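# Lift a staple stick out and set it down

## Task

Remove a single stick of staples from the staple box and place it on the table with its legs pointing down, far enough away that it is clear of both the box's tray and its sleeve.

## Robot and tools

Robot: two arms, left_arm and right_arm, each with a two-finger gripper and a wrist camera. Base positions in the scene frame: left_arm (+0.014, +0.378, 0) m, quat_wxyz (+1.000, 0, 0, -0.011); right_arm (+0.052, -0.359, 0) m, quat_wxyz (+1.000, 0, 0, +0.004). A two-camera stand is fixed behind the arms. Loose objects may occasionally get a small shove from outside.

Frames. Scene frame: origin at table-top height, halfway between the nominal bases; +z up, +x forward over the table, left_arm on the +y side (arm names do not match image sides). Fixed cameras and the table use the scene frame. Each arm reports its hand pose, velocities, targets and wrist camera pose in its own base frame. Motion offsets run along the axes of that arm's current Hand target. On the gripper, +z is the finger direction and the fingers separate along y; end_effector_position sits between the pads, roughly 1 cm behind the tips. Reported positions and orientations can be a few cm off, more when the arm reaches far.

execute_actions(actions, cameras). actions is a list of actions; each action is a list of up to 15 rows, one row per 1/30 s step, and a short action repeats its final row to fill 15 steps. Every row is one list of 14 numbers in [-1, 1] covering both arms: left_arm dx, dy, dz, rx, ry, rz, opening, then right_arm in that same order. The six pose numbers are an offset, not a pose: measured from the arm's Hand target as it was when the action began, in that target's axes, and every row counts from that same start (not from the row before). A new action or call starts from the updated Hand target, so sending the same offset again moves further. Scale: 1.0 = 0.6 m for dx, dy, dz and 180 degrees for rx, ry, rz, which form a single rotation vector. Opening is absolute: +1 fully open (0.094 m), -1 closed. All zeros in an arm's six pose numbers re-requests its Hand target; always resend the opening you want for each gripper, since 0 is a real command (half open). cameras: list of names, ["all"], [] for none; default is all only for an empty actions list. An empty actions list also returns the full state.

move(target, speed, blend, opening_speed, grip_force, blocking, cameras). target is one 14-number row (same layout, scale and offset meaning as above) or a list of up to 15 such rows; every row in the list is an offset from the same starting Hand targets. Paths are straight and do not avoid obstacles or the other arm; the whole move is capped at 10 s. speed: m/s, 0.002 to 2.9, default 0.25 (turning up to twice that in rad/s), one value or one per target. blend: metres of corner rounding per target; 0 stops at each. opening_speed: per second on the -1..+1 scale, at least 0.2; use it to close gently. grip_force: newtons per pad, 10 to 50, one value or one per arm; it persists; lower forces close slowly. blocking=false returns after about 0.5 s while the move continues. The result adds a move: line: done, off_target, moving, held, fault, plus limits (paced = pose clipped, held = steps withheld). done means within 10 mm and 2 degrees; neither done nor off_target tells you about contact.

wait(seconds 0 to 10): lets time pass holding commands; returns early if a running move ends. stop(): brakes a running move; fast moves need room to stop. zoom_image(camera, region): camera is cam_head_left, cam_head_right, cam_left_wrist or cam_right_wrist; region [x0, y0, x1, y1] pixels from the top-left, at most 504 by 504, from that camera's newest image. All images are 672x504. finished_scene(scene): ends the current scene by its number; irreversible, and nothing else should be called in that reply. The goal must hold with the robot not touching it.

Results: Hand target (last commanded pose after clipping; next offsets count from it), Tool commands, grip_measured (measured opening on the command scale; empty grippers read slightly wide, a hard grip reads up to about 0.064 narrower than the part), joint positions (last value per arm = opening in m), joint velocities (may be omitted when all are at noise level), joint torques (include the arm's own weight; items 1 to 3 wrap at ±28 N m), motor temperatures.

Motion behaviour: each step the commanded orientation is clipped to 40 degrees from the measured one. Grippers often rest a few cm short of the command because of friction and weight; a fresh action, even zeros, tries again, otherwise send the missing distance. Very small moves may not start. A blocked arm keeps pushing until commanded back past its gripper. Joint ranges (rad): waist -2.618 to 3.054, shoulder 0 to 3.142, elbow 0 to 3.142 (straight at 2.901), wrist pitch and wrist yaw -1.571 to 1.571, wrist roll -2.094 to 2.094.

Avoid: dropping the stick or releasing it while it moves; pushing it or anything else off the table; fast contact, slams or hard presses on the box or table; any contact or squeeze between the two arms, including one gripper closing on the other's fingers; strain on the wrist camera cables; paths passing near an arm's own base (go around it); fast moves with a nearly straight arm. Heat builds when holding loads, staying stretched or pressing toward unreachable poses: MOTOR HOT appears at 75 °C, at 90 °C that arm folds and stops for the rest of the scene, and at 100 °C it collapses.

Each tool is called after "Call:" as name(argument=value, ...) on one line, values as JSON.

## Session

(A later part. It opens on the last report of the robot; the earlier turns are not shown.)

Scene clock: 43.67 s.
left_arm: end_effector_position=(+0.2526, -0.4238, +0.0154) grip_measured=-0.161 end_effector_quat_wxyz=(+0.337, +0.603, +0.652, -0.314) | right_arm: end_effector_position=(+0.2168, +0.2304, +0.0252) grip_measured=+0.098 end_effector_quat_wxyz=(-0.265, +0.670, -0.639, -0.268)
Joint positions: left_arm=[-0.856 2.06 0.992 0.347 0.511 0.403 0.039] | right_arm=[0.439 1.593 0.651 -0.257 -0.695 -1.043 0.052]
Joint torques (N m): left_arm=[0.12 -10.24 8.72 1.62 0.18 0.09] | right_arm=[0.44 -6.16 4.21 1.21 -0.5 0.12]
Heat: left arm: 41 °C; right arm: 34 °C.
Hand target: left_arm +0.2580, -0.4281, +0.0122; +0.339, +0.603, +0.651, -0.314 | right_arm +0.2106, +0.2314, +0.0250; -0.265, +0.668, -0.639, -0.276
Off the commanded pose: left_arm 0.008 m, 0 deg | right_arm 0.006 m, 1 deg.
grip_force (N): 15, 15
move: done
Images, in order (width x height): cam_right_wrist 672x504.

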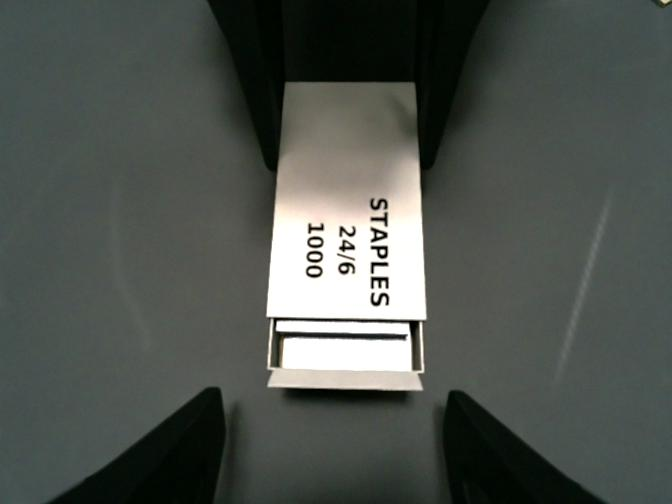

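Call:
move(target=[[0,0,0,0,0,0,-0.163, -0.001,-0.004,0.0248,0,0,0,0.1]], speed=0.1, cameras=["cam_right_wrist","cam_left_wrist"])

Scene clock: 44.90 s.
left_arm: end_effector_position=(+0.2526, -0.4238, +0.0154) grip_measured=-0.161 end_effector_quat_wxyz=(+0.337, +0.603, +0.652, -0.314) | right_arm: end_effector_position=(+0.2219, +0.2433, +0.0249) grip_measured=+0.098 end_effector_quat_wxyz=(-0.280, +0.672, -0.633, -0.263)
Joint positions: left_arm=[-0.856 2.06 0.992 0.347 0.511 0.403 0.039] | right_arm=[0.476 1.613 0.651 -0.175 -0.682 -0.998 0.052]
Joint torques (N m): left_arm=[0.34 -10.14 8.43 1.58 0.23 0.03] | right_arm=[0.44 -4.14 4.05 1.33 -0.48 0.11]
Heat: left arm: 41 °C; right arm: 34 °C.
Hand target: left_arm +0.2580, -0.4281, +0.0122; +0.339, +0.603, +0.651, -0.314 | right_arm +0.2124, +0.2424, +0.0149; -0.265, +0.668, -0.639, -0.277
Off the commanded pose: left_arm 0.008 m, 0 deg | right_arm 0.014 m, 2 deg.
grip_force (N): 15, 15
move: off_target (right_arm)
Images, in order (width x height): cam_left_wrist 672x504, cam_right_wrist 672x504.

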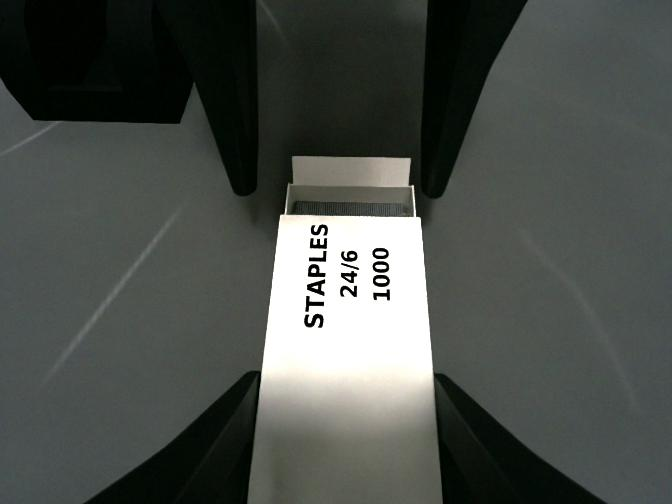

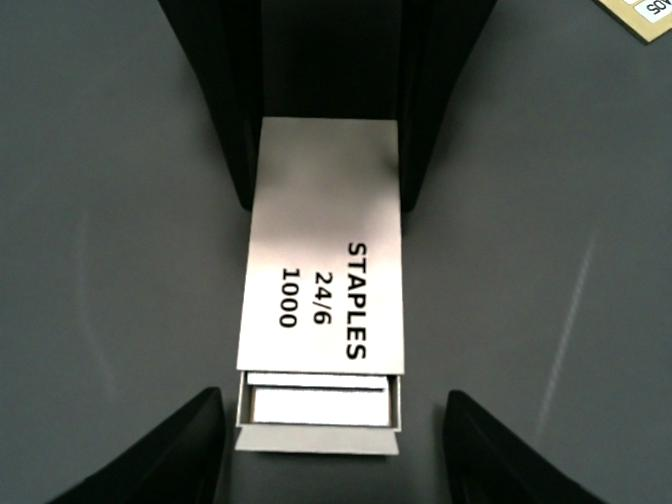

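Call:
move(target=[[0,0,0,0,0,0,-0.163, 0.0152,0.0052,0.0085,0,0,0,0.1]], speed=0.1, cameras=["cam_right_wrist","cam_left_wrist"])

Scene clock: 46.07 s.
left_arm: end_effector_position=(+0.2526, -0.4238, +0.0154) grip_measured=-0.161 end_effector_quat_wxyz=(+0.337, +0.603, +0.652, -0.314) | right_arm: end_effector_position=(+0.2177, +0.2413, +0.0145) grip_measured=+0.098 end_effector_quat_wxyz=(-0.279, +0.671, -0.634, -0.265)
Joint positions: left_arm=[-0.856 2.06 0.992 0.347 0.511 0.403 0.039] | right_arm=[0.476 1.634 0.618 -0.125 -0.684 -0.998 0.052]
Joint torques (N m): left_arm=[0.44 -10.22 8.54 1.58 0.26 0.01] | right_arm=[-0.05 -4.03 3.95 1.33 -0.49 0.04]
Heat: left arm: 41 °C; right arm: 34 °C.
Hand target: left_arm +0.2580, -0.4281, +0.0122; +0.339, +0.603, +0.651, -0.314 | right_arm +0.2094, +0.2394, +0.0048; -0.265, +0.668, -0.639, -0.277
Off the commanded pose: left_arm 0.008 m, 0 deg | right_arm 0.013 m, 2 deg.
grip_force (N): 15, 15
move: off_target (right_arm)
Images, in order (width x height): cam_left_wrist 672x504, cam_right_wrist 672x504.

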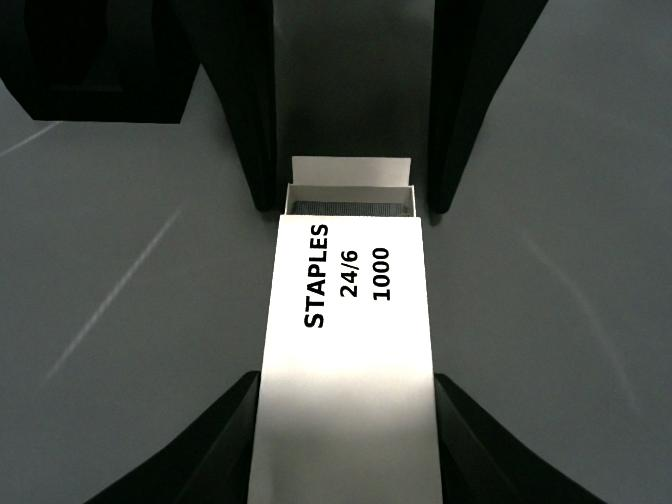

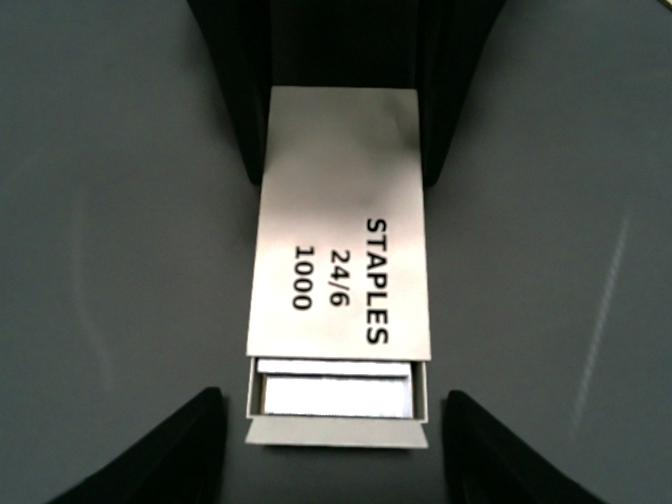

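Call:
move(target=[[0,0,0,0,0,0,-0.163, 0,0,0,0,0,0,-0.243]], speed=0.1, opening_speed=0.5, cameras=["cam_right_wrist"])

Scene clock: 48.07 s.
left_arm: end_effector_position=(+0.2526, -0.4238, +0.0154) grip_measured=-0.161 end_effector_quat_wxyz=(+0.337, +0.603, +0.652, -0.314) | right_arm: end_effector_position=(+0.2179, +0.2414, +0.0146) grip_measured=-0.192 end_effector_quat_wxyz=(-0.279, +0.672, -0.633, -0.264)
Joint positions: left_arm=[-0.856 2.06 0.992 0.347 0.511 0.403 0.039] | right_arm=[0.476 1.634 0.618 -0.124 -0.684 -0.998 0.038]
Joint torques (N m): left_arm=[0.21 -10.03 8.2 1.59 0.25 0.03] | right_arm=[-0.02 -4.01 3.96 1.34 -0.49 0.03]
Heat: left arm: 41 °C; right arm: 34 °C.
Hand target: left_arm +0.2580, -0.4281, +0.0122; +0.339, +0.603, +0.651, -0.314 | right_arm +0.2094, +0.2395, +0.0049; -0.265, +0.668, -0.639, -0.277
Off the commanded pose: left_arm 0.008 m, 0 deg | right_arm 0.013 m, 2 deg.
grip_force (N): 15, 15
move: off_target (right_arm)
Images, in order (width x height): cam_right_wrist 672x504.

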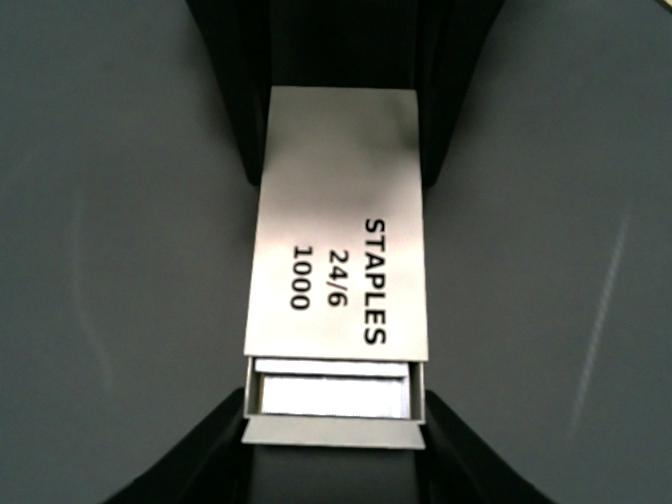

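Call:
move(target=[[0.0404,0.0012,-0.0635,0,0,0,-0.163, 0.046,0.001,-0.06,0,0,0,-0.243]], speed=0.06, cameras=["cam_right_wrist","cam_left_wrist"])

Scene clock: 57.80 s.
left_arm: end_effector_position=(+0.2593, -0.3897, +0.0113) grip_measured=-0.161 end_effector_quat_wxyz=(+0.342, +0.599, +0.652, -0.315) | right_arm: end_effector_position=(+0.2232, +0.2002, +0.0128) grip_measured=-0.192 end_effector_quat_wxyz=(-0.281, +0.669, -0.633, -0.269)
Joint positions: left_arm=[-0.777 2.019 0.892 0.388 0.568 0.454 0.039] | right_arm=[0.303 1.625 0.61 -0.262 -0.755 -1.205 0.038]
Joint torques (N m): left_arm=[0.68 -14.46 4.34 1.3 0.32 0.21] | right_arm=[-0.54 -6.78 3.78 0.43 -0.4 -0.15]
Heat: left arm: 41 °C; right arm: 33 °C.
Hand target: left_arm +0.2554, -0.3830, +0.0141; +0.338, +0.603, +0.651, -0.314 | right_arm +0.2108, +0.1944, +0.0108; -0.265, +0.668, -0.639, -0.277
Off the commanded pose: left_arm 0.008 m, 1 deg | right_arm 0.014 m, 2 deg.
grip_force (N): 15, 15
move: off_target (right_arm)
Images, in order (width x height): cam_left_wrist 672x504, cam_right_wrist 672x504.

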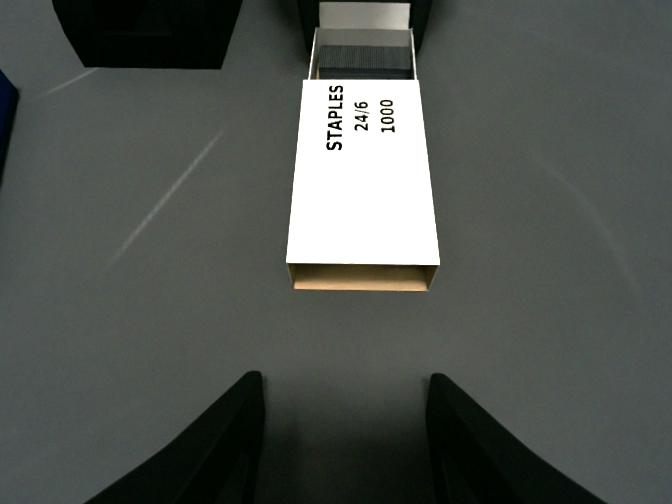

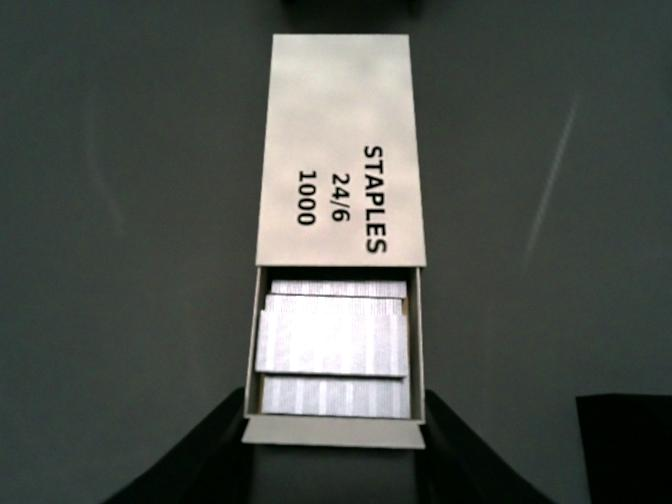

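Call:
zoom_image(camera="cam_right_wrist", region=[220, 240, 460, 460])

Call:
zoom_image(camera="cam_left_wrist", region=[270, 0, 450, 120])

Scaled by 2.100 from the camera's 672x504 image, which has a finer 960x720 frame.

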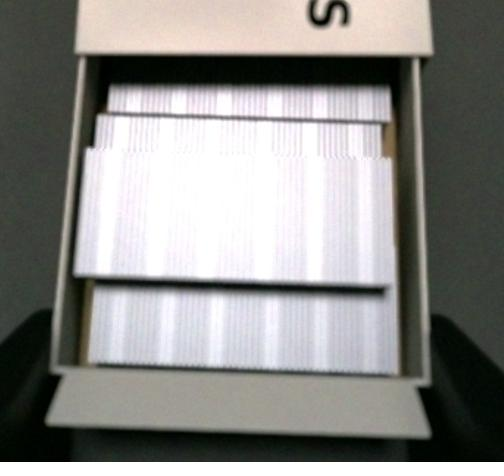

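Scaled by 2.800 from the camera's 672x504 image, which has a finer 960x720 frame.

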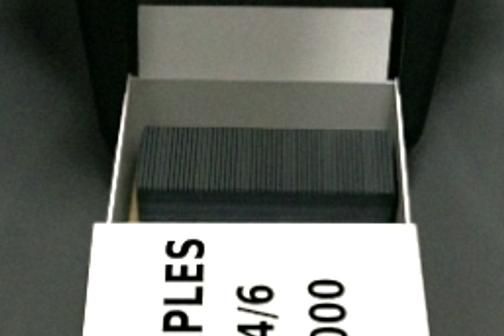

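Call:
move(target=[[0,0,0,0,0,0,-0.163, 0,0,0,0,0,0,0.05],[-0.015,0,-0.12,0,0,0,-0.163, 0,0,-0.1,0,0,0,0.05],[-0.0546,0,-0.2717,0,0,0,-0.163, -0.1527,-0.0167,-0.102,0.1987,0.1934,0.4798,-0.6]], speed=[0.1,0.2,0.25], blend=[0,0.02,0], opening_speed=0.7, cameras=["cam_right_wrist","cam_left_wrist","cam_head_left"])

Scene clock: 69.70 s.
left_arm: end_effector_position=(+0.2456, -0.2666, +0.1156) grip_measured=-0.161 end_effector_quat_wxyz=(+0.323, +0.599, +0.665, -0.309) | right_arm: end_effector_position=(+0.2168, +0.2139, +0.1193) grip_measured=-0.598 end_effector_quat_wxyz=(+0.001, -0.012, +1.000, +0.009)
Joint positions: left_arm=[-0.485 1.469 0.822 -0.309 0.745 0.734 0.039] | right_arm=[0.769 1.682 1.398 -1.273 -0.011 0.745 0.019]
Joint torques (N m): left_arm=[0.69 -9.8 9.73 0.91 0.61 0.1] | right_arm=[0.44 -5.15 9.33 0.22 0.09 0.11]
Heat: left arm: 42 °C; right arm: 34 °C.
Hand target: left_arm +0.2468, -0.2685, +0.1343; +0.338, +0.603, +0.651, -0.314 | right_arm +0.2199, +0.2164, +0.1188; +0.000, -0.009, +1.000, +0.000
Off the commanded pose: left_arm 0.019 m, 3 deg | right_arm 0.004 m, 1 deg.
grip_force (N): 15, 15
move: off_target (left_arm)
Images, in order (width x height): cam_head_left 672x504, cam_left_wrist 672x504, cam_right_wrist 672x504.

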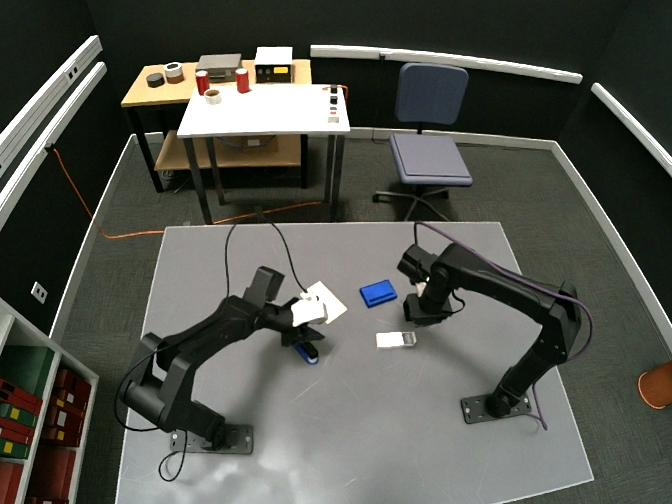

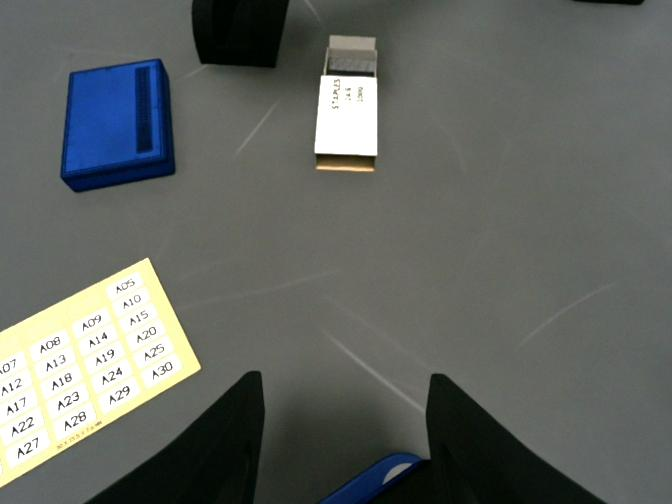

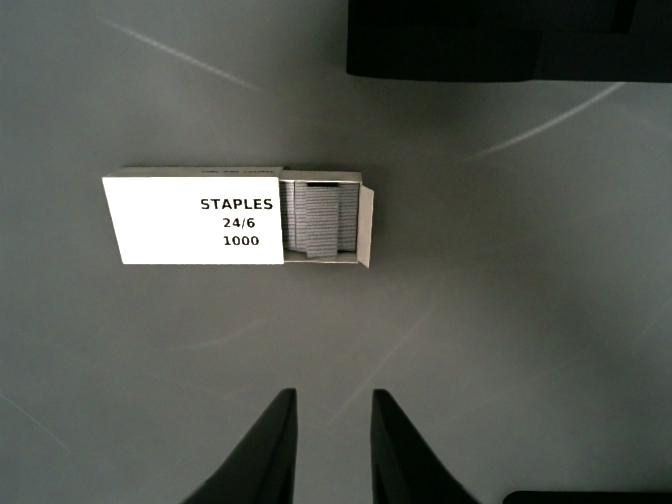

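Call:
zoom_image(camera="cam_right_wrist", region=[260, 150, 400, 280])

Scaled by 3.600 from the camera's 672x504 image, which has a finer 960x720 frame.

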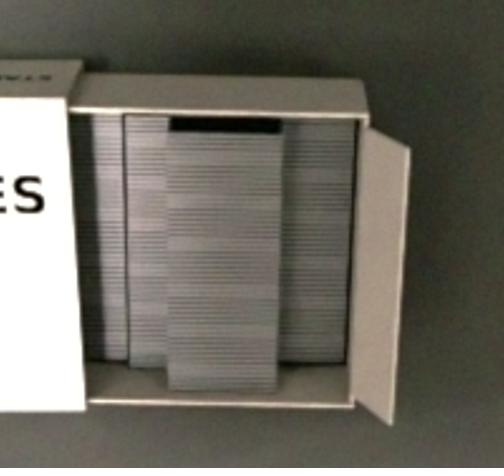

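Call:
move(target=[[0,0,0,0,0,0,-0.163, -0.008,0.0108,0.123,0,0,0,-0.64]], speed=0.15, cameras=["cam_right_wrist","cam_left_wrist"])

Call:
zoom_image(camera="cam_right_wrist", region=[230, 260, 440, 440])

Scene clock: 71.93 s.
left_arm: end_effector_position=(+0.2456, -0.2666, +0.1156) grip_measured=-0.161 end_effector_quat_wxyz=(+0.323, +0.599, +0.665, -0.309) | right_arm: end_effector_position=(+0.2267, +0.2252, +0.0555) grip_measured=-0.638 end_effector_quat_wxyz=(+0.005, -0.012, +1.000, +0.013)
Joint positions: left_arm=[-0.485 1.469 0.822 -0.309 0.745 0.734 0.039] | right_arm=[0.773 1.767 1.239 -1.017 -0.011 0.75 0.017]
Joint torques (N m): left_arm=[0.58 -9.62 9.8 0.89 0.66 0.16] | right_arm=[0.51 -6.04 5.18 0.54 0.1 0.12]
Heat: left arm: 42 °C; right arm: 34 °C.
Hand target: left_arm +0.2468, -0.2685, +0.1343; +0.338, +0.603, +0.651, -0.314 | right_arm +0.2246, +0.2230, +0.0451; +0.000, -0.009, +1.000, +0.000
Off the commanded pose: left_arm 0.019 m, 3 deg | right_arm 0.011 m, 2 deg.
grip_force (N): 15, 15
move: off_target (left_arm, right_arm)
Images, in order (width x height): cam_left_wrist 672x504, cam_right_wrist 672x504.

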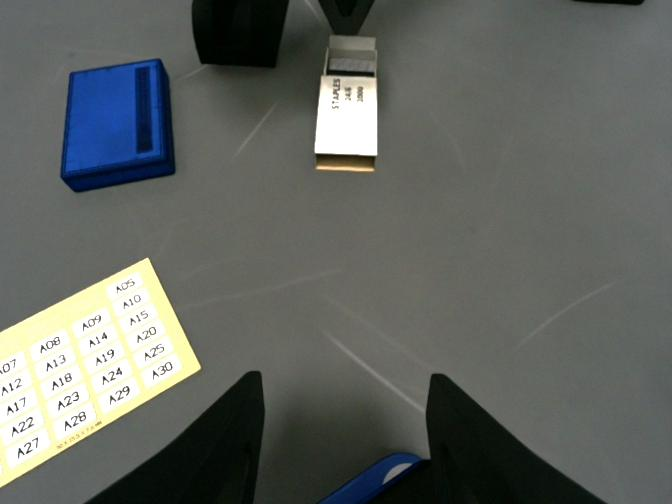

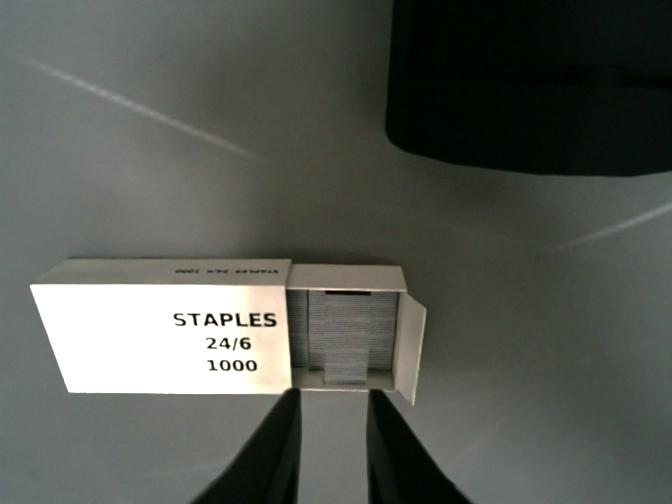

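Scaled by 2.400 from the camera's 672x504 image, which has a finer 960x720 frame.

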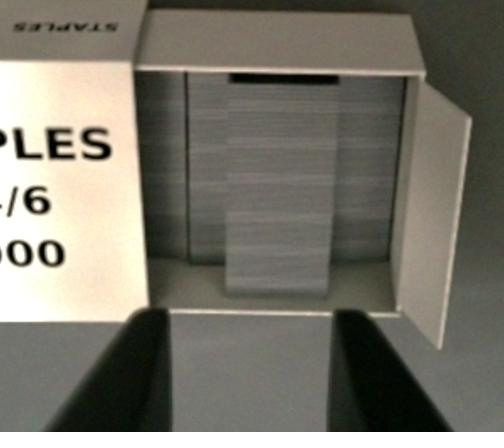

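Call:
move(target=[[0,0,0,0,0,0,-0.163, 0.010,-0.005,0.03,0,0,0,-0.64]], speed=0.12, cameras=["cam_right_wrist"])

Call:
zoom_image(camera="cam_right_wrist", region=[230, 290, 440, 470])

Scene clock: 73.77 s.
left_arm: end_effector_position=(+0.2456, -0.2666, +0.1156) grip_measured=-0.161 end_effector_quat_wxyz=(+0.323, +0.599, +0.665, -0.309) | right_arm: end_effector_position=(+0.2220, +0.2234, +0.0386) grip_measured=-0.638 end_effector_quat_wxyz=(+0.007, -0.012, +1.000, +0.014)
Joint positions: left_arm=[-0.485 1.469 0.822 -0.309 0.745 0.734 0.039] | right_arm=[0.779 1.767 1.168 -0.942 -0.011 0.756 0.017]
Joint torques (N m): left_arm=[0.39 -9.7 9.63 0.91 0.62 0.14] | right_arm=[0.5 -5.86 4.71 0.53 0.1 0.12]
Heat: left arm: 42 °C; right arm: 34 °C.
Hand target: left_arm +0.2468, -0.2685, +0.1343; +0.338, +0.603, +0.651, -0.314 | right_arm +0.2186, +0.2199, +0.0271; +0.000, -0.009, +1.000, +0.000
Off the commanded pose: left_arm 0.019 m, 3 deg | right_arm 0.012 m, 2 deg.
grip_force (N): 15, 15
move: off_target (left_arm, right_arm)
Images, in order (width x height): cam_right_wrist 672x504.

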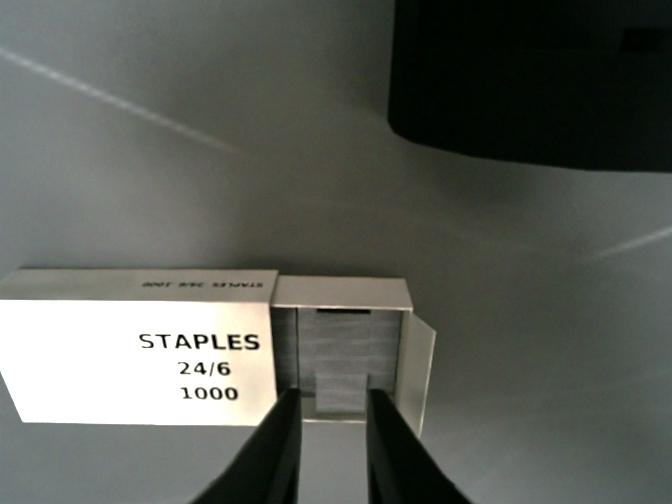

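Scaled by 2.400 from the camera's 672x504 image, which has a finer 960x720 frame.

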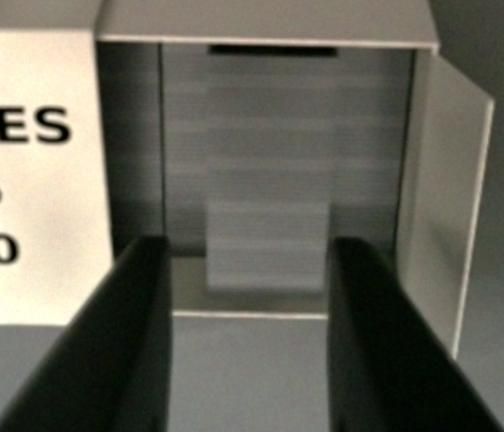

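Call:
move(target=[[0,0,0,0,0,0,-0.163, 0.0033,-0.0045,0.018,0,0,0,-0.64]], speed=0.1, cameras=["cam_right_wrist"])

Call:
zoom_image(camera="cam_right_wrist", region=[230, 310, 440, 490])

Scene clock: 75.47 s.
left_arm: end_effector_position=(+0.2456, -0.2666, +0.1156) grip_measured=-0.161 end_effector_quat_wxyz=(+0.323, +0.599, +0.665, -0.309) | right_arm: end_effector_position=(+0.2203, +0.2217, +0.0293) grip_measured=-0.638 end_effector_quat_wxyz=(+0.009, -0.012, +1.000, +0.016)
Joint positions: left_arm=[-0.485 1.469 0.822 -0.309 0.745 0.734 0.039] | right_arm=[0.779 1.767 1.128 -0.897 -0.011 0.756 0.017]
Joint torques (N m): left_arm=[0.47 -9.7 9.89 0.84 0.57 0.16] | right_arm=[0.32 -5.42 4.6 0.57 0.1 0.1]
Heat: left arm: 43 °C; right arm: 34 °C.
Hand target: left_arm +0.2468, -0.2685, +0.1343; +0.338, +0.603, +0.651, -0.314 | right_arm +0.2167, +0.2172, +0.0163; +0.000, -0.009, +1.000, +0.000
Off the commanded pose: left_arm 0.019 m, 3 deg | right_arm 0.014 m, 2 deg.
grip_force (N): 15, 15
move: off_target (left_arm, right_arm)
Images, in order (width x height): cam_right_wrist 672x504.

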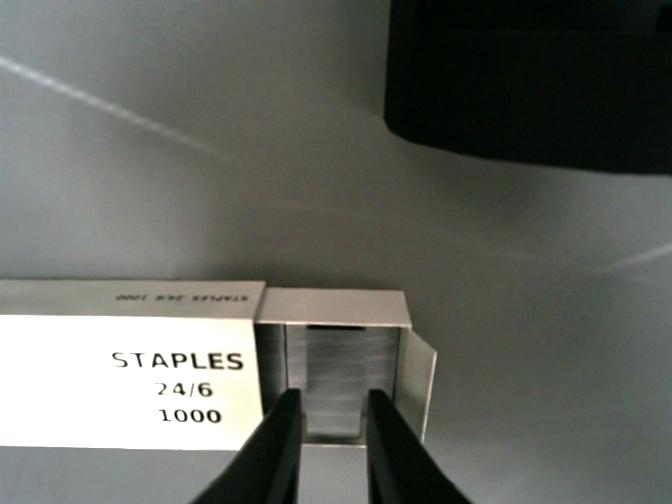

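Scaled by 2.400 from the camera's 672x504 image, which has a finer 960x720 frame.

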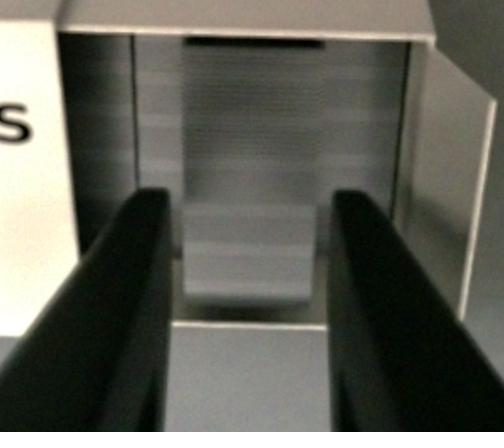

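Call:
move(target=[[0,0,0,0,0,0,-0.163, 0.0,-0.001,0.016,0,0,0,-0.64]], speed=0.08, cameras=["cam_right_wrist"])

Call:
zoom_image(camera="cam_right_wrist", region=[230, 310, 440, 490])

Scene clock: 76.73 s.
left_arm: end_effector_position=(+0.2456, -0.2666, +0.1156) grip_measured=-0.161 end_effector_quat_wxyz=(+0.323, +0.599, +0.665, -0.309) | right_arm: end_effector_position=(+0.2200, +0.2214, +0.0190) grip_measured=-0.638 end_effector_quat_wxyz=(+0.008, -0.012, +1.000, +0.015)
Joint positions: left_arm=[-0.485 1.469 0.822 -0.309 0.745 0.734 0.039] | right_arm=[0.779 1.784 1.105 -0.859 -0.011 0.756 0.017]
Joint torques (N m): left_arm=[0.42 -9.7 9.74 0.91 0.63 0.06] | right_arm=[0.21 -5.59 4.52 0.57 0.1 0.08]
Heat: left arm: 43 °C; right arm: 34 °C.
Hand target: left_arm +0.2468, -0.2685, +0.1343; +0.338, +0.603, +0.651, -0.314 | right_arm +0.2166, +0.2166, +0.0066; +0.000, -0.009, +1.000, +0.000
Off the commanded pose: left_arm 0.019 m, 3 deg | right_arm 0.014 m, 2 deg.
grip_force (N): 15, 15
move: off_target (left_arm, right_arm)
Images, in order (width x height): cam_right_wrist 672x504.

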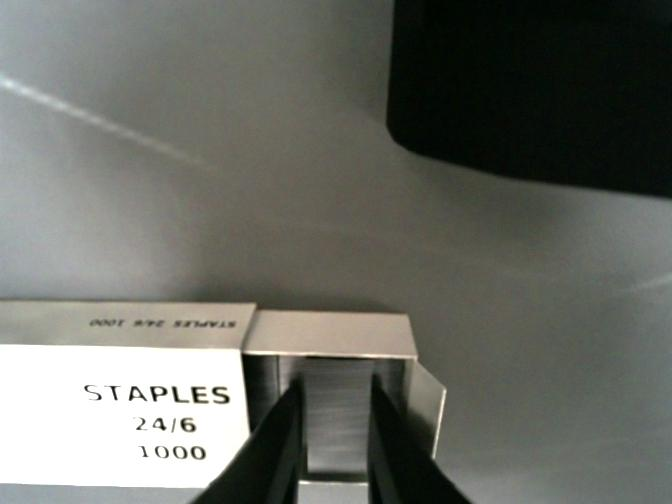

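Scaled by 2.400 from the camera's 672x504 image, which has a finer 960x720 frame.

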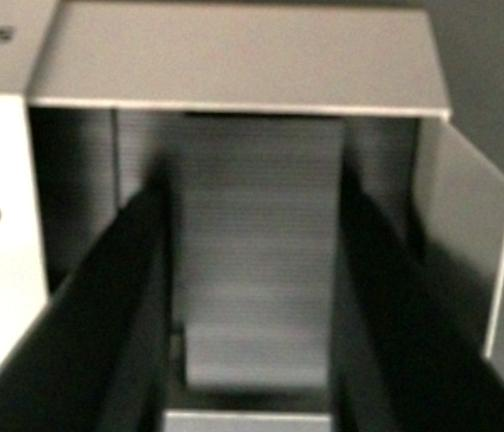

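Call:
move(target=[[0,0,0,0,0,0,-0.163, 0.0,0,-0.005,0,0,0,-0.85],[0,0,0,0,0,0,-0.163, 0.0,0,-0.14,0,0,0,-0.85]], speed=0.1, opening_speed=0.4, cameras=["cam_right_wrist","cam_left_wrist"])

Call:
zoom_image(camera="cam_right_wrist", region=[230, 220, 440, 480])

Scene clock: 79.23 s.
left_arm: end_effector_position=(+0.2456, -0.2666, +0.1156) grip_measured=-0.161 end_effector_quat_wxyz=(+0.323, +0.599, +0.665, -0.309) | right_arm: end_effector_position=(+0.2124, +0.2139, +0.0763) grip_measured=-0.684 end_effector_quat_wxyz=(-0.018, -0.011, +1.000, -0.010)
Joint positions: left_arm=[-0.485 1.469 0.822 -0.309 0.745 0.734 0.039] | right_arm=[0.779 1.74 1.292 -1.161 -0.011 0.756 0.015]
Joint torques (N m): left_arm=[0.42 -9.81 9.81 0.92 0.58 0.16] | right_arm=[0.2 -9.66 8.69 0.1 0.09 0.08]
Heat: left arm: 43 °C; right arm: 34 °C.
Hand target: left_arm +0.2468, -0.2685, +0.1343; +0.338, +0.603, +0.651, -0.314 | right_arm +0.2167, +0.2166, +0.0906; +0.000, -0.009, +1.000, +0.000
Off the commanded pose: left_arm 0.019 m, 3 deg | right_arm 0.015 m, 2 deg.
grip_force (N): 15, 15
move: off_target (left_arm, right_arm)
Images, in order (width x height): cam_left_wrist 672x504, cam_right_wrist 672x504.

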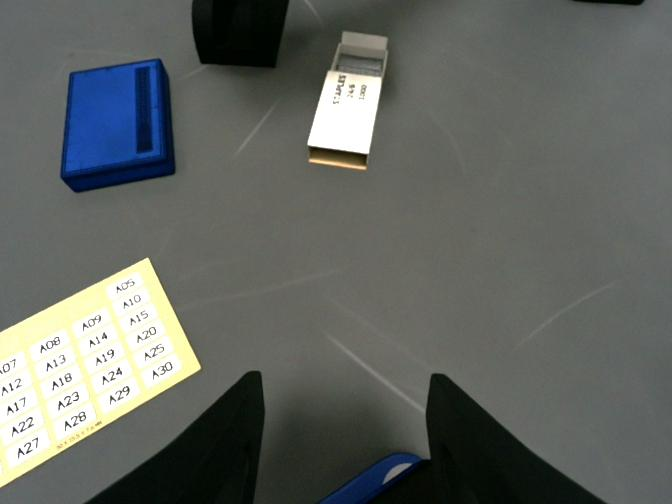

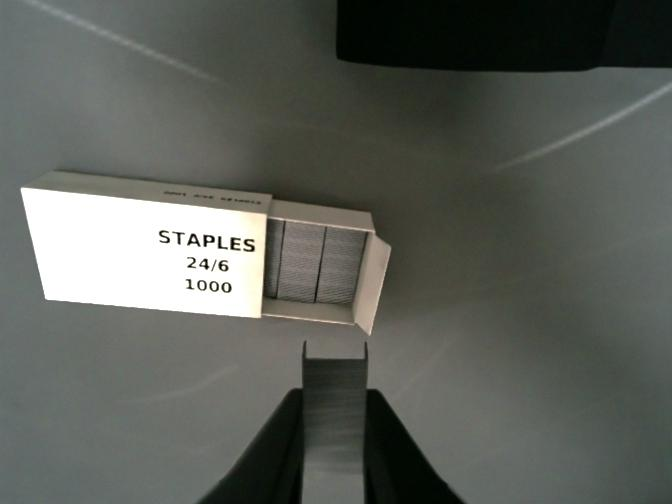

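Scaled by 1.938 from the camera's 672x504 image, which has a finer 960x720 frame.

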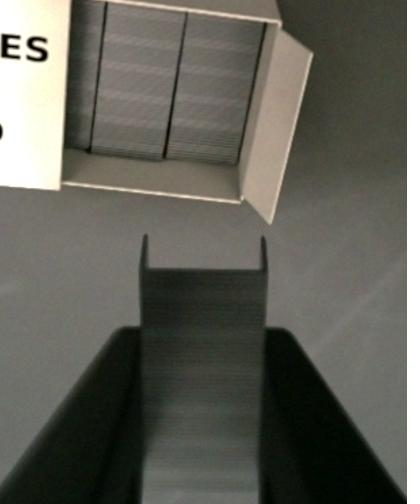

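Call:
move(target=[[0,0,0,0,0,0,-0.163, 0.0045,-0.23,0,0,0,0,-0.85],[0,0,0,0,0,0,-0.163, 0.0045,-0.2667,0.095,0,0,0,-0.85]], speed=[0.25,0.15], blend=[0.02,0], cameras=["cam_right_wrist","cam_head_left"])

Scene clock: 81.97 s.
left_arm: end_effector_position=(+0.2456, -0.2666, +0.1156) grip_measured=-0.161 end_effector_quat_wxyz=(+0.323, +0.599, +0.665, -0.309) | right_arm: end_effector_position=(+0.2197, +0.0581, +0.0402) grip_measured=-0.684 end_effector_quat_wxyz=(+0.008, -0.007, +1.000, +0.001)
Joint positions: left_arm=[-0.485 1.469 0.822 -0.309 0.745 0.734 0.039] | right_arm=[0.256 1.449 0.845 -0.951 0.003 0.243 0.015]
Joint torques (N m): left_arm=[0.58 -9.91 9.76 0.9 0.59 0.11] | right_arm=[-0.62 -3.73 4.72 0.55 -0.04 -0.11]
Heat: left arm: 43 °C; right arm: 34 °C.
Hand target: left_arm +0.2468, -0.2685, +0.1343; +0.338, +0.603, +0.651, -0.314 | right_arm +0.2168, +0.0565, +0.0336; +0.000, -0.009, +1.000, +0.000
Off the commanded pose: left_arm 0.019 m, 3 deg | right_arm 0.007 m, 1 deg.
grip_force (N): 15, 15
move: off_target (left_arm)
Images, in order (width x height): cam_head_left 672x504, cam_right_wrist 672x504.

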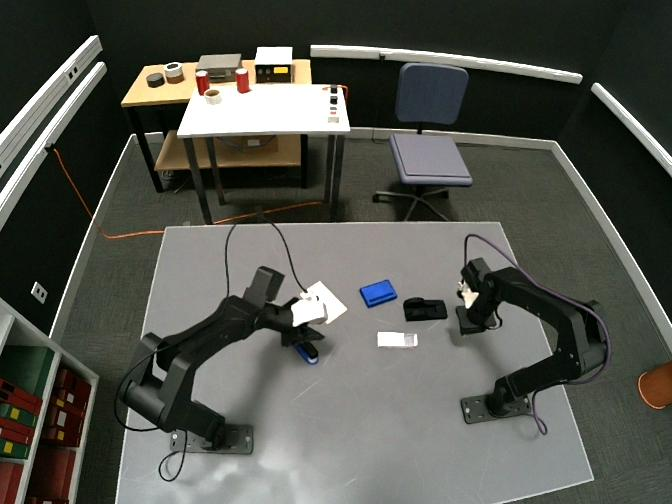

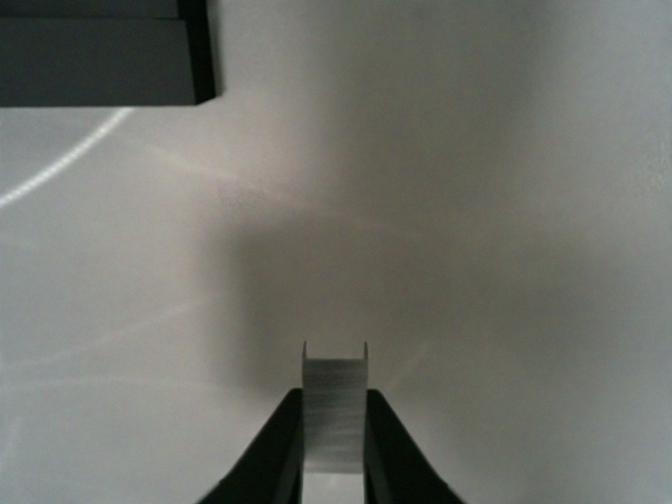

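Call:
move(target=[[0,0,0,0,0,0,-0.163, 0,0,0.038,0,0,0,-0.85]], speed=0.06)

Call:
move(target=[[0,0,0,0,0,0,-0.163, 0,0,0.004,0,0,0,-0.85]], speed=0.03, cameras=["cam_right_wrist"])

Scene clock: 83.33 s.
left_arm: end_effector_position=(+0.2456, -0.2666, +0.1156) grip_measured=-0.161 end_effector_quat_wxyz=(+0.323, +0.599, +0.665, -0.309) | right_arm: end_effector_position=(+0.2205, +0.0583, +0.0184) grip_measured=-0.684 end_effector_quat_wxyz=(+0.010, -0.007, +1.000, +0.001)
Joint positions: left_arm=[-0.485 1.469 0.822 -0.309 0.745 0.734 0.039] | right_arm=[0.256 1.486 0.783 -0.848 0.003 0.242 0.015]
Joint torques (N m): left_arm=[0.55 -9.66 9.61 0.94 0.57 0.12] | right_arm=[-0.62 -3.41 4.52 0.57 -0.04 -0.13]
Heat: left arm: 43 °C; right arm: 34 °C.
Hand target: left_arm +0.2468, -0.2685, +0.1343; +0.338, +0.603, +0.651, -0.314 | right_arm +0.2167, +0.0565, +0.0108; +0.000, -0.009, +1.000, +0.000
Off the commanded pose: left_arm 0.019 m, 3 deg | right_arm 0.009 m, 1 deg.
grip_force (N): 15, 15
move: off_target (left_arm)

Scene clock: 84.10 s.
left_arm: end_effector_position=(+0.2456, -0.2666, +0.1156) grip_measured=-0.161 end_effector_quat_wxyz=(+0.323, +0.599, +0.665, -0.309) | right_arm: end_effector_position=(+0.2230, +0.0589, +0.0185) grip_measured=-0.684 end_effector_quat_wxyz=(+0.015, -0.007, +1.000, +0.002)
Joint positions: left_arm=[-0.485 1.469 0.822 -0.309 0.745 0.734 0.039] | right_arm=[0.256 1.486 0.783 -0.837 0.003 0.242 0.015]
Joint torques (N m): left_arm=[0.4 -9.59 9.69 0.88 0.62 0.15] | right_arm=[-0.59 -3.14 4.03 0.61 -0.04 -0.13]
Heat: left arm: 43 °C; right arm: 34 °C.
Hand target: left_arm +0.2468, -0.2685, +0.1343; +0.338, +0.603, +0.651, -0.314 | right_arm +0.2167, +0.0565, +0.0084; +0.000, -0.009, +1.000, +0.000
Off the commanded pose: left_arm 0.019 m, 3 deg | right_arm 0.012 m, 2 deg.
grip_force (N): 15, 15
move: off_target (left_arm, right_arm)
Images, in order (width x height): cam_right_wrist 672x504.

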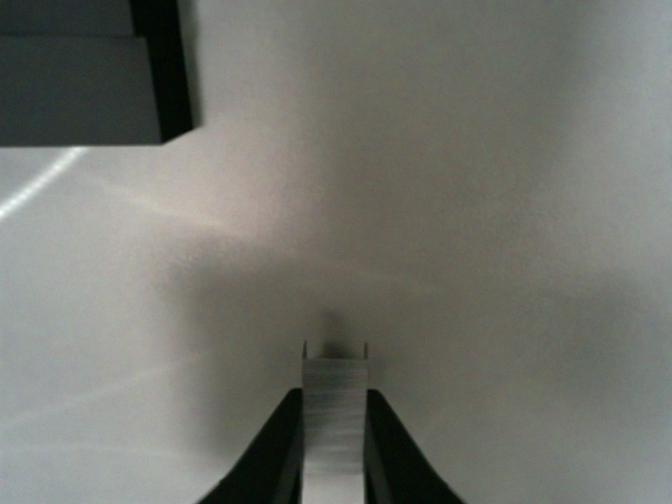

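Call:
move(target=[[0,0,0,0,0,0,-0.163, 0.005,0,0.006,0,0,0,-0.85]], speed=0.03, cameras=["cam_right_wrist"])

Call:
zoom_image(camera="cam_right_wrist", region=[250, 290, 420, 500])

Scene clock: 85.17 s.
left_arm: end_effector_position=(+0.2456, -0.2666, +0.1156) grip_measured=-0.161 end_effector_quat_wxyz=(+0.323, +0.599, +0.665, -0.309) | right_arm: end_effector_position=(+0.2184, +0.0577, +0.0130) grip_measured=-0.684 end_effector_quat_wxyz=(+0.011, -0.007, +1.000, +0.001)
Joint positions: left_arm=[-0.485 1.469 0.822 -0.309 0.745 0.734 0.039] | right_arm=[0.256 1.486 0.758 -0.821 0.003 0.242 0.015]
Joint torques (N m): left_arm=[0.64 -9.69 9.83 0.9 0.63 0.13] | right_arm=[-0.34 -3.26 4.36 0.56 -0.04 -0.09]
Heat: left arm: 43 °C; right arm: 34 °C.
Hand target: left_arm +0.2468, -0.2685, +0.1343; +0.338, +0.603, +0.651, -0.314 | right_arm +0.2137, +0.0565, +0.0048; +0.000, -0.009, +1.000, +0.000
Off the commanded pose: left_arm 0.019 m, 3 deg | right_arm 0.010 m, 1 deg.
grip_force (N): 15, 15
move: off_target (left_arm)
Images, in order (width x height): cam_right_wrist 672x504.

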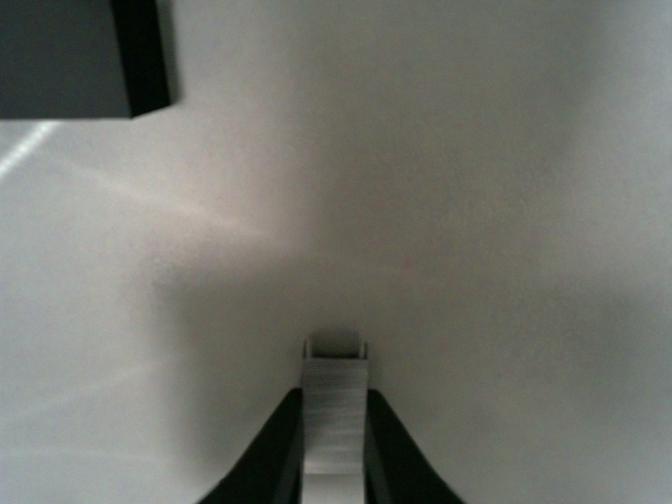

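Scaled by 2.400 from the camera's 672x504 image, which has a finer 960x720 frame.

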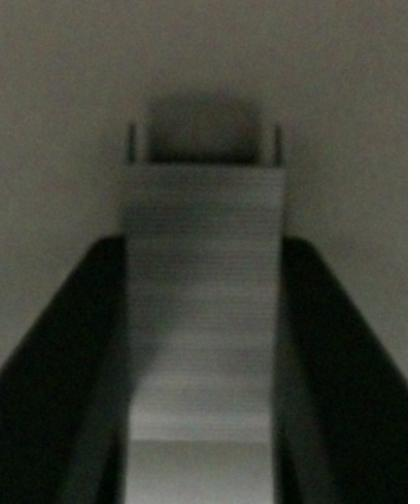

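Call:
move(target=[[0,0,0,0,0,0,-0.163, 0,0,0.004,0,0,0,-0.85]], speed=0.03)

Call:
move(target=[[0,0,0,0,0,0,-0.163, 0,0,0.004,0,0,0,-0.85]], speed=0.03, cameras=["cam_right_wrist"])

Call:
zoom_image(camera="cam_right_wrist", region=[250, 290, 420, 500])

Scene clock: 86.17 s.
left_arm: end_effector_position=(+0.2456, -0.2666, +0.1156) grip_measured=-0.161 end_effector_quat_wxyz=(+0.323, +0.599, +0.665, -0.309) | right_arm: end_effector_position=(+0.2209, +0.0584, +0.0130) grip_measured=-0.684 end_effector_quat_wxyz=(+0.016, -0.007, +1.000, +0.003)
Joint positions: left_arm=[-0.485 1.469 0.822 -0.309 0.745 0.734 0.039] | right_arm=[0.256 1.486 0.758 -0.81 0.003 0.242 0.015]
Joint torques (N m): left_arm=[0.73 -9.73 9.83 0.94 0.63 0.08] | right_arm=[-0.32 -2.93 3.86 0.6 -0.04 -0.09]
Motor temperatures (°C): left_arm=[25 34 44 32 25 25 28] | right_arm=[26 32 33 27 27 25 25]
Heat: left arm: 44 °C; right arm: 33 °C.
Hand target: left_arm +0.2468, -0.2685, +0.1343; +0.338, +0.603, +0.651, -0.314 | right_arm +0.2137, +0.0565, +0.0024; +0.000, -0.009, +1.000, +0.000
Off the commanded pose: left_arm 0.019 m, 3 deg | right_arm 0.013 m, 2 deg.
grip_force (N): 15, 15
move: off_target (left_arm, right_arm)

Scene clock: 86.87 s.
left_arm: end_effector_position=(+0.2456, -0.2666, +0.1156) grip_measured=-0.161 end_effector_quat_wxyz=(+0.323, +0.599, +0.665, -0.309) | right_arm: end_effector_position=(+0.2189, +0.0579, +0.0111) grip_measured=-0.684 end_effector_quat_wxyz=(+0.013, -0.007, +1.000, +0.002)
Joint positions: left_arm=[-0.485 1.469 0.822 -0.309 0.745 0.734 0.039] | right_arm=[0.256 1.488 0.752 -0.808 0.003 0.242 0.015]
Joint torques (N m): left_arm=[0.69 -9.95 9.78 0.9 0.63 0.14] | right_arm=[-0.32 -2.74 3.89 0.69 -0.04 -0.09]
Heat: left arm: 44 °C; right arm: 33 °C.
Hand target: left_arm +0.2468, -0.2685, +0.1343; +0.338, +0.603, +0.651, -0.314 | right_arm +0.2138, +0.0565, +0.0000; +0.000, -0.009, +1.000, +0.000
Off the commanded pose: left_arm 0.019 m, 3 deg | right_arm 0.012 m, 2 deg.
grip_force (N): 15, 15
move: off_target (left_arm, right_arm)
Images, in order (width x height): cam_right_wrist 672x504.

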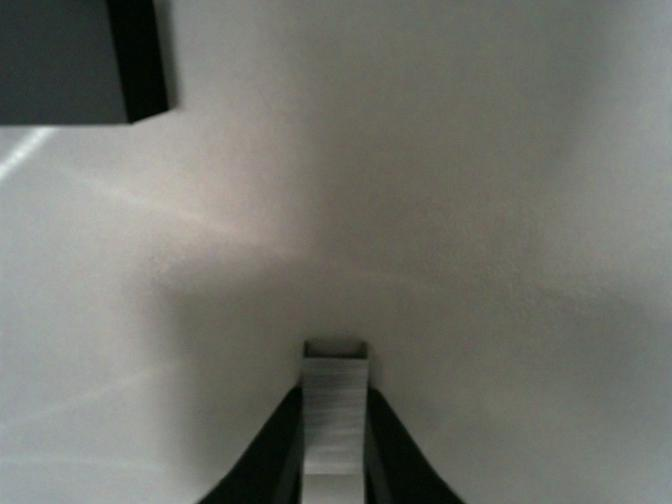

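Scaled by 2.400 from the camera's 672x504 image, which has a finer 960x720 frame.

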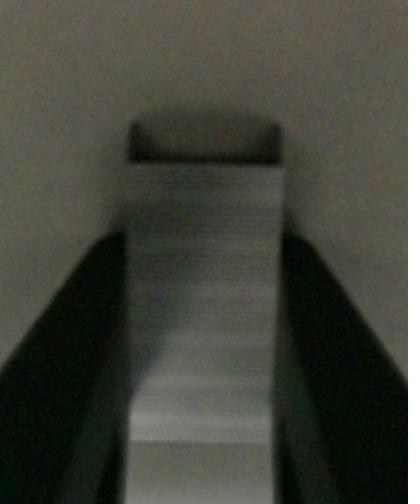

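Call:
move(target=[[0,0,0,0,0,0,-0.163, 0,0,-0.003,0,0,0,-0.55],[0,0,0,0,0,0,-0.163, 0,0,-0.15,0,0,0,-0.55]], speed=0.12, opening_speed=0.3, cameras=["cam_right_wrist","cam_head_left"])

Call:
zoom_image(camera="cam_right_wrist", region=[250, 190, 420, 400])

Scene clock: 89.93 s.
left_arm: end_effector_position=(+0.2456, -0.2666, +0.1156) grip_measured=-0.161 end_effector_quat_wxyz=(+0.323, +0.599, +0.665, -0.309) | right_arm: end_effector_position=(+0.2084, +0.0564, +0.0793) grip_measured=-0.552 end_effector_quat_wxyz=(-0.018, -0.007, +1.000, -0.002)
Joint positions: left_arm=[-0.485 1.469 0.822 -0.309 0.745 0.734 0.039] | right_arm=[0.256 1.409 0.972 -1.168 -0.004 0.242 0.021]
Joint torques (N m): left_arm=[0.47 -9.55 9.77 0.9 0.62 0.16] | right_arm=[-0.29 -6.05 8.76 0.14 0.04 -0.09]
Heat: left arm: 44 °C; right arm: 34 °C.
Hand target: left_arm +0.2468, -0.2685, +0.1343; +0.338, +0.603, +0.651, -0.314 | right_arm +0.2138, +0.0565, +0.0899; +0.000, -0.009, +1.000, +0.000
Off the commanded pose: left_arm 0.019 m, 3 deg | right_arm 0.012 m, 2 deg.
grip_force (N): 15, 15
move: off_target (left_arm, right_arm)
Images, in order (width x height): cam_head_left 672x504, cam_right_wrist 672x504.

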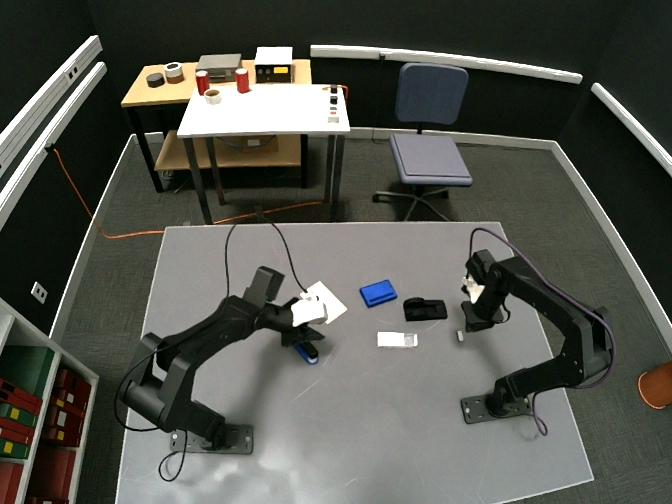

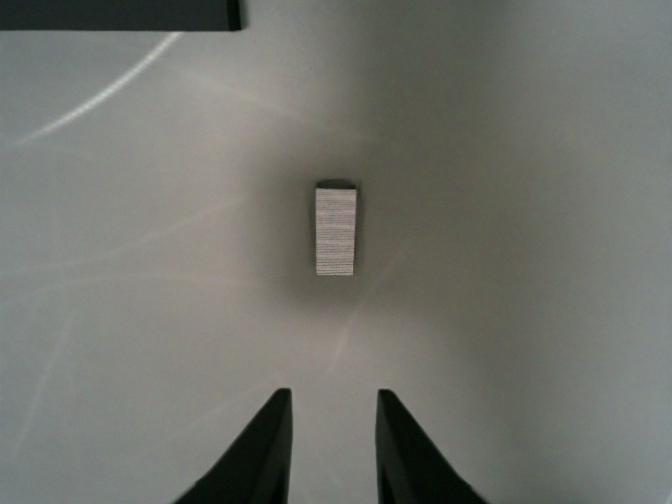

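Scaled by 2.400 from the camera's 672x504 image, which has a finer 960x720 frame.

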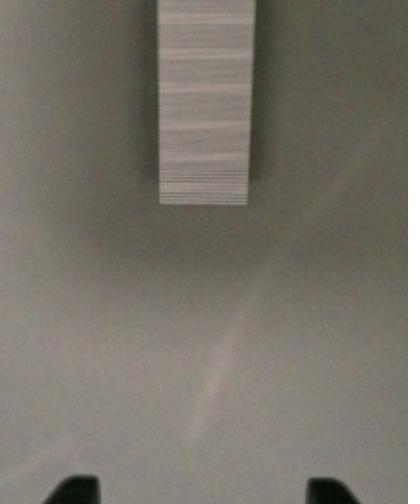

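Call:
finished_scene(scene=2)

The scene is finished: the task was done.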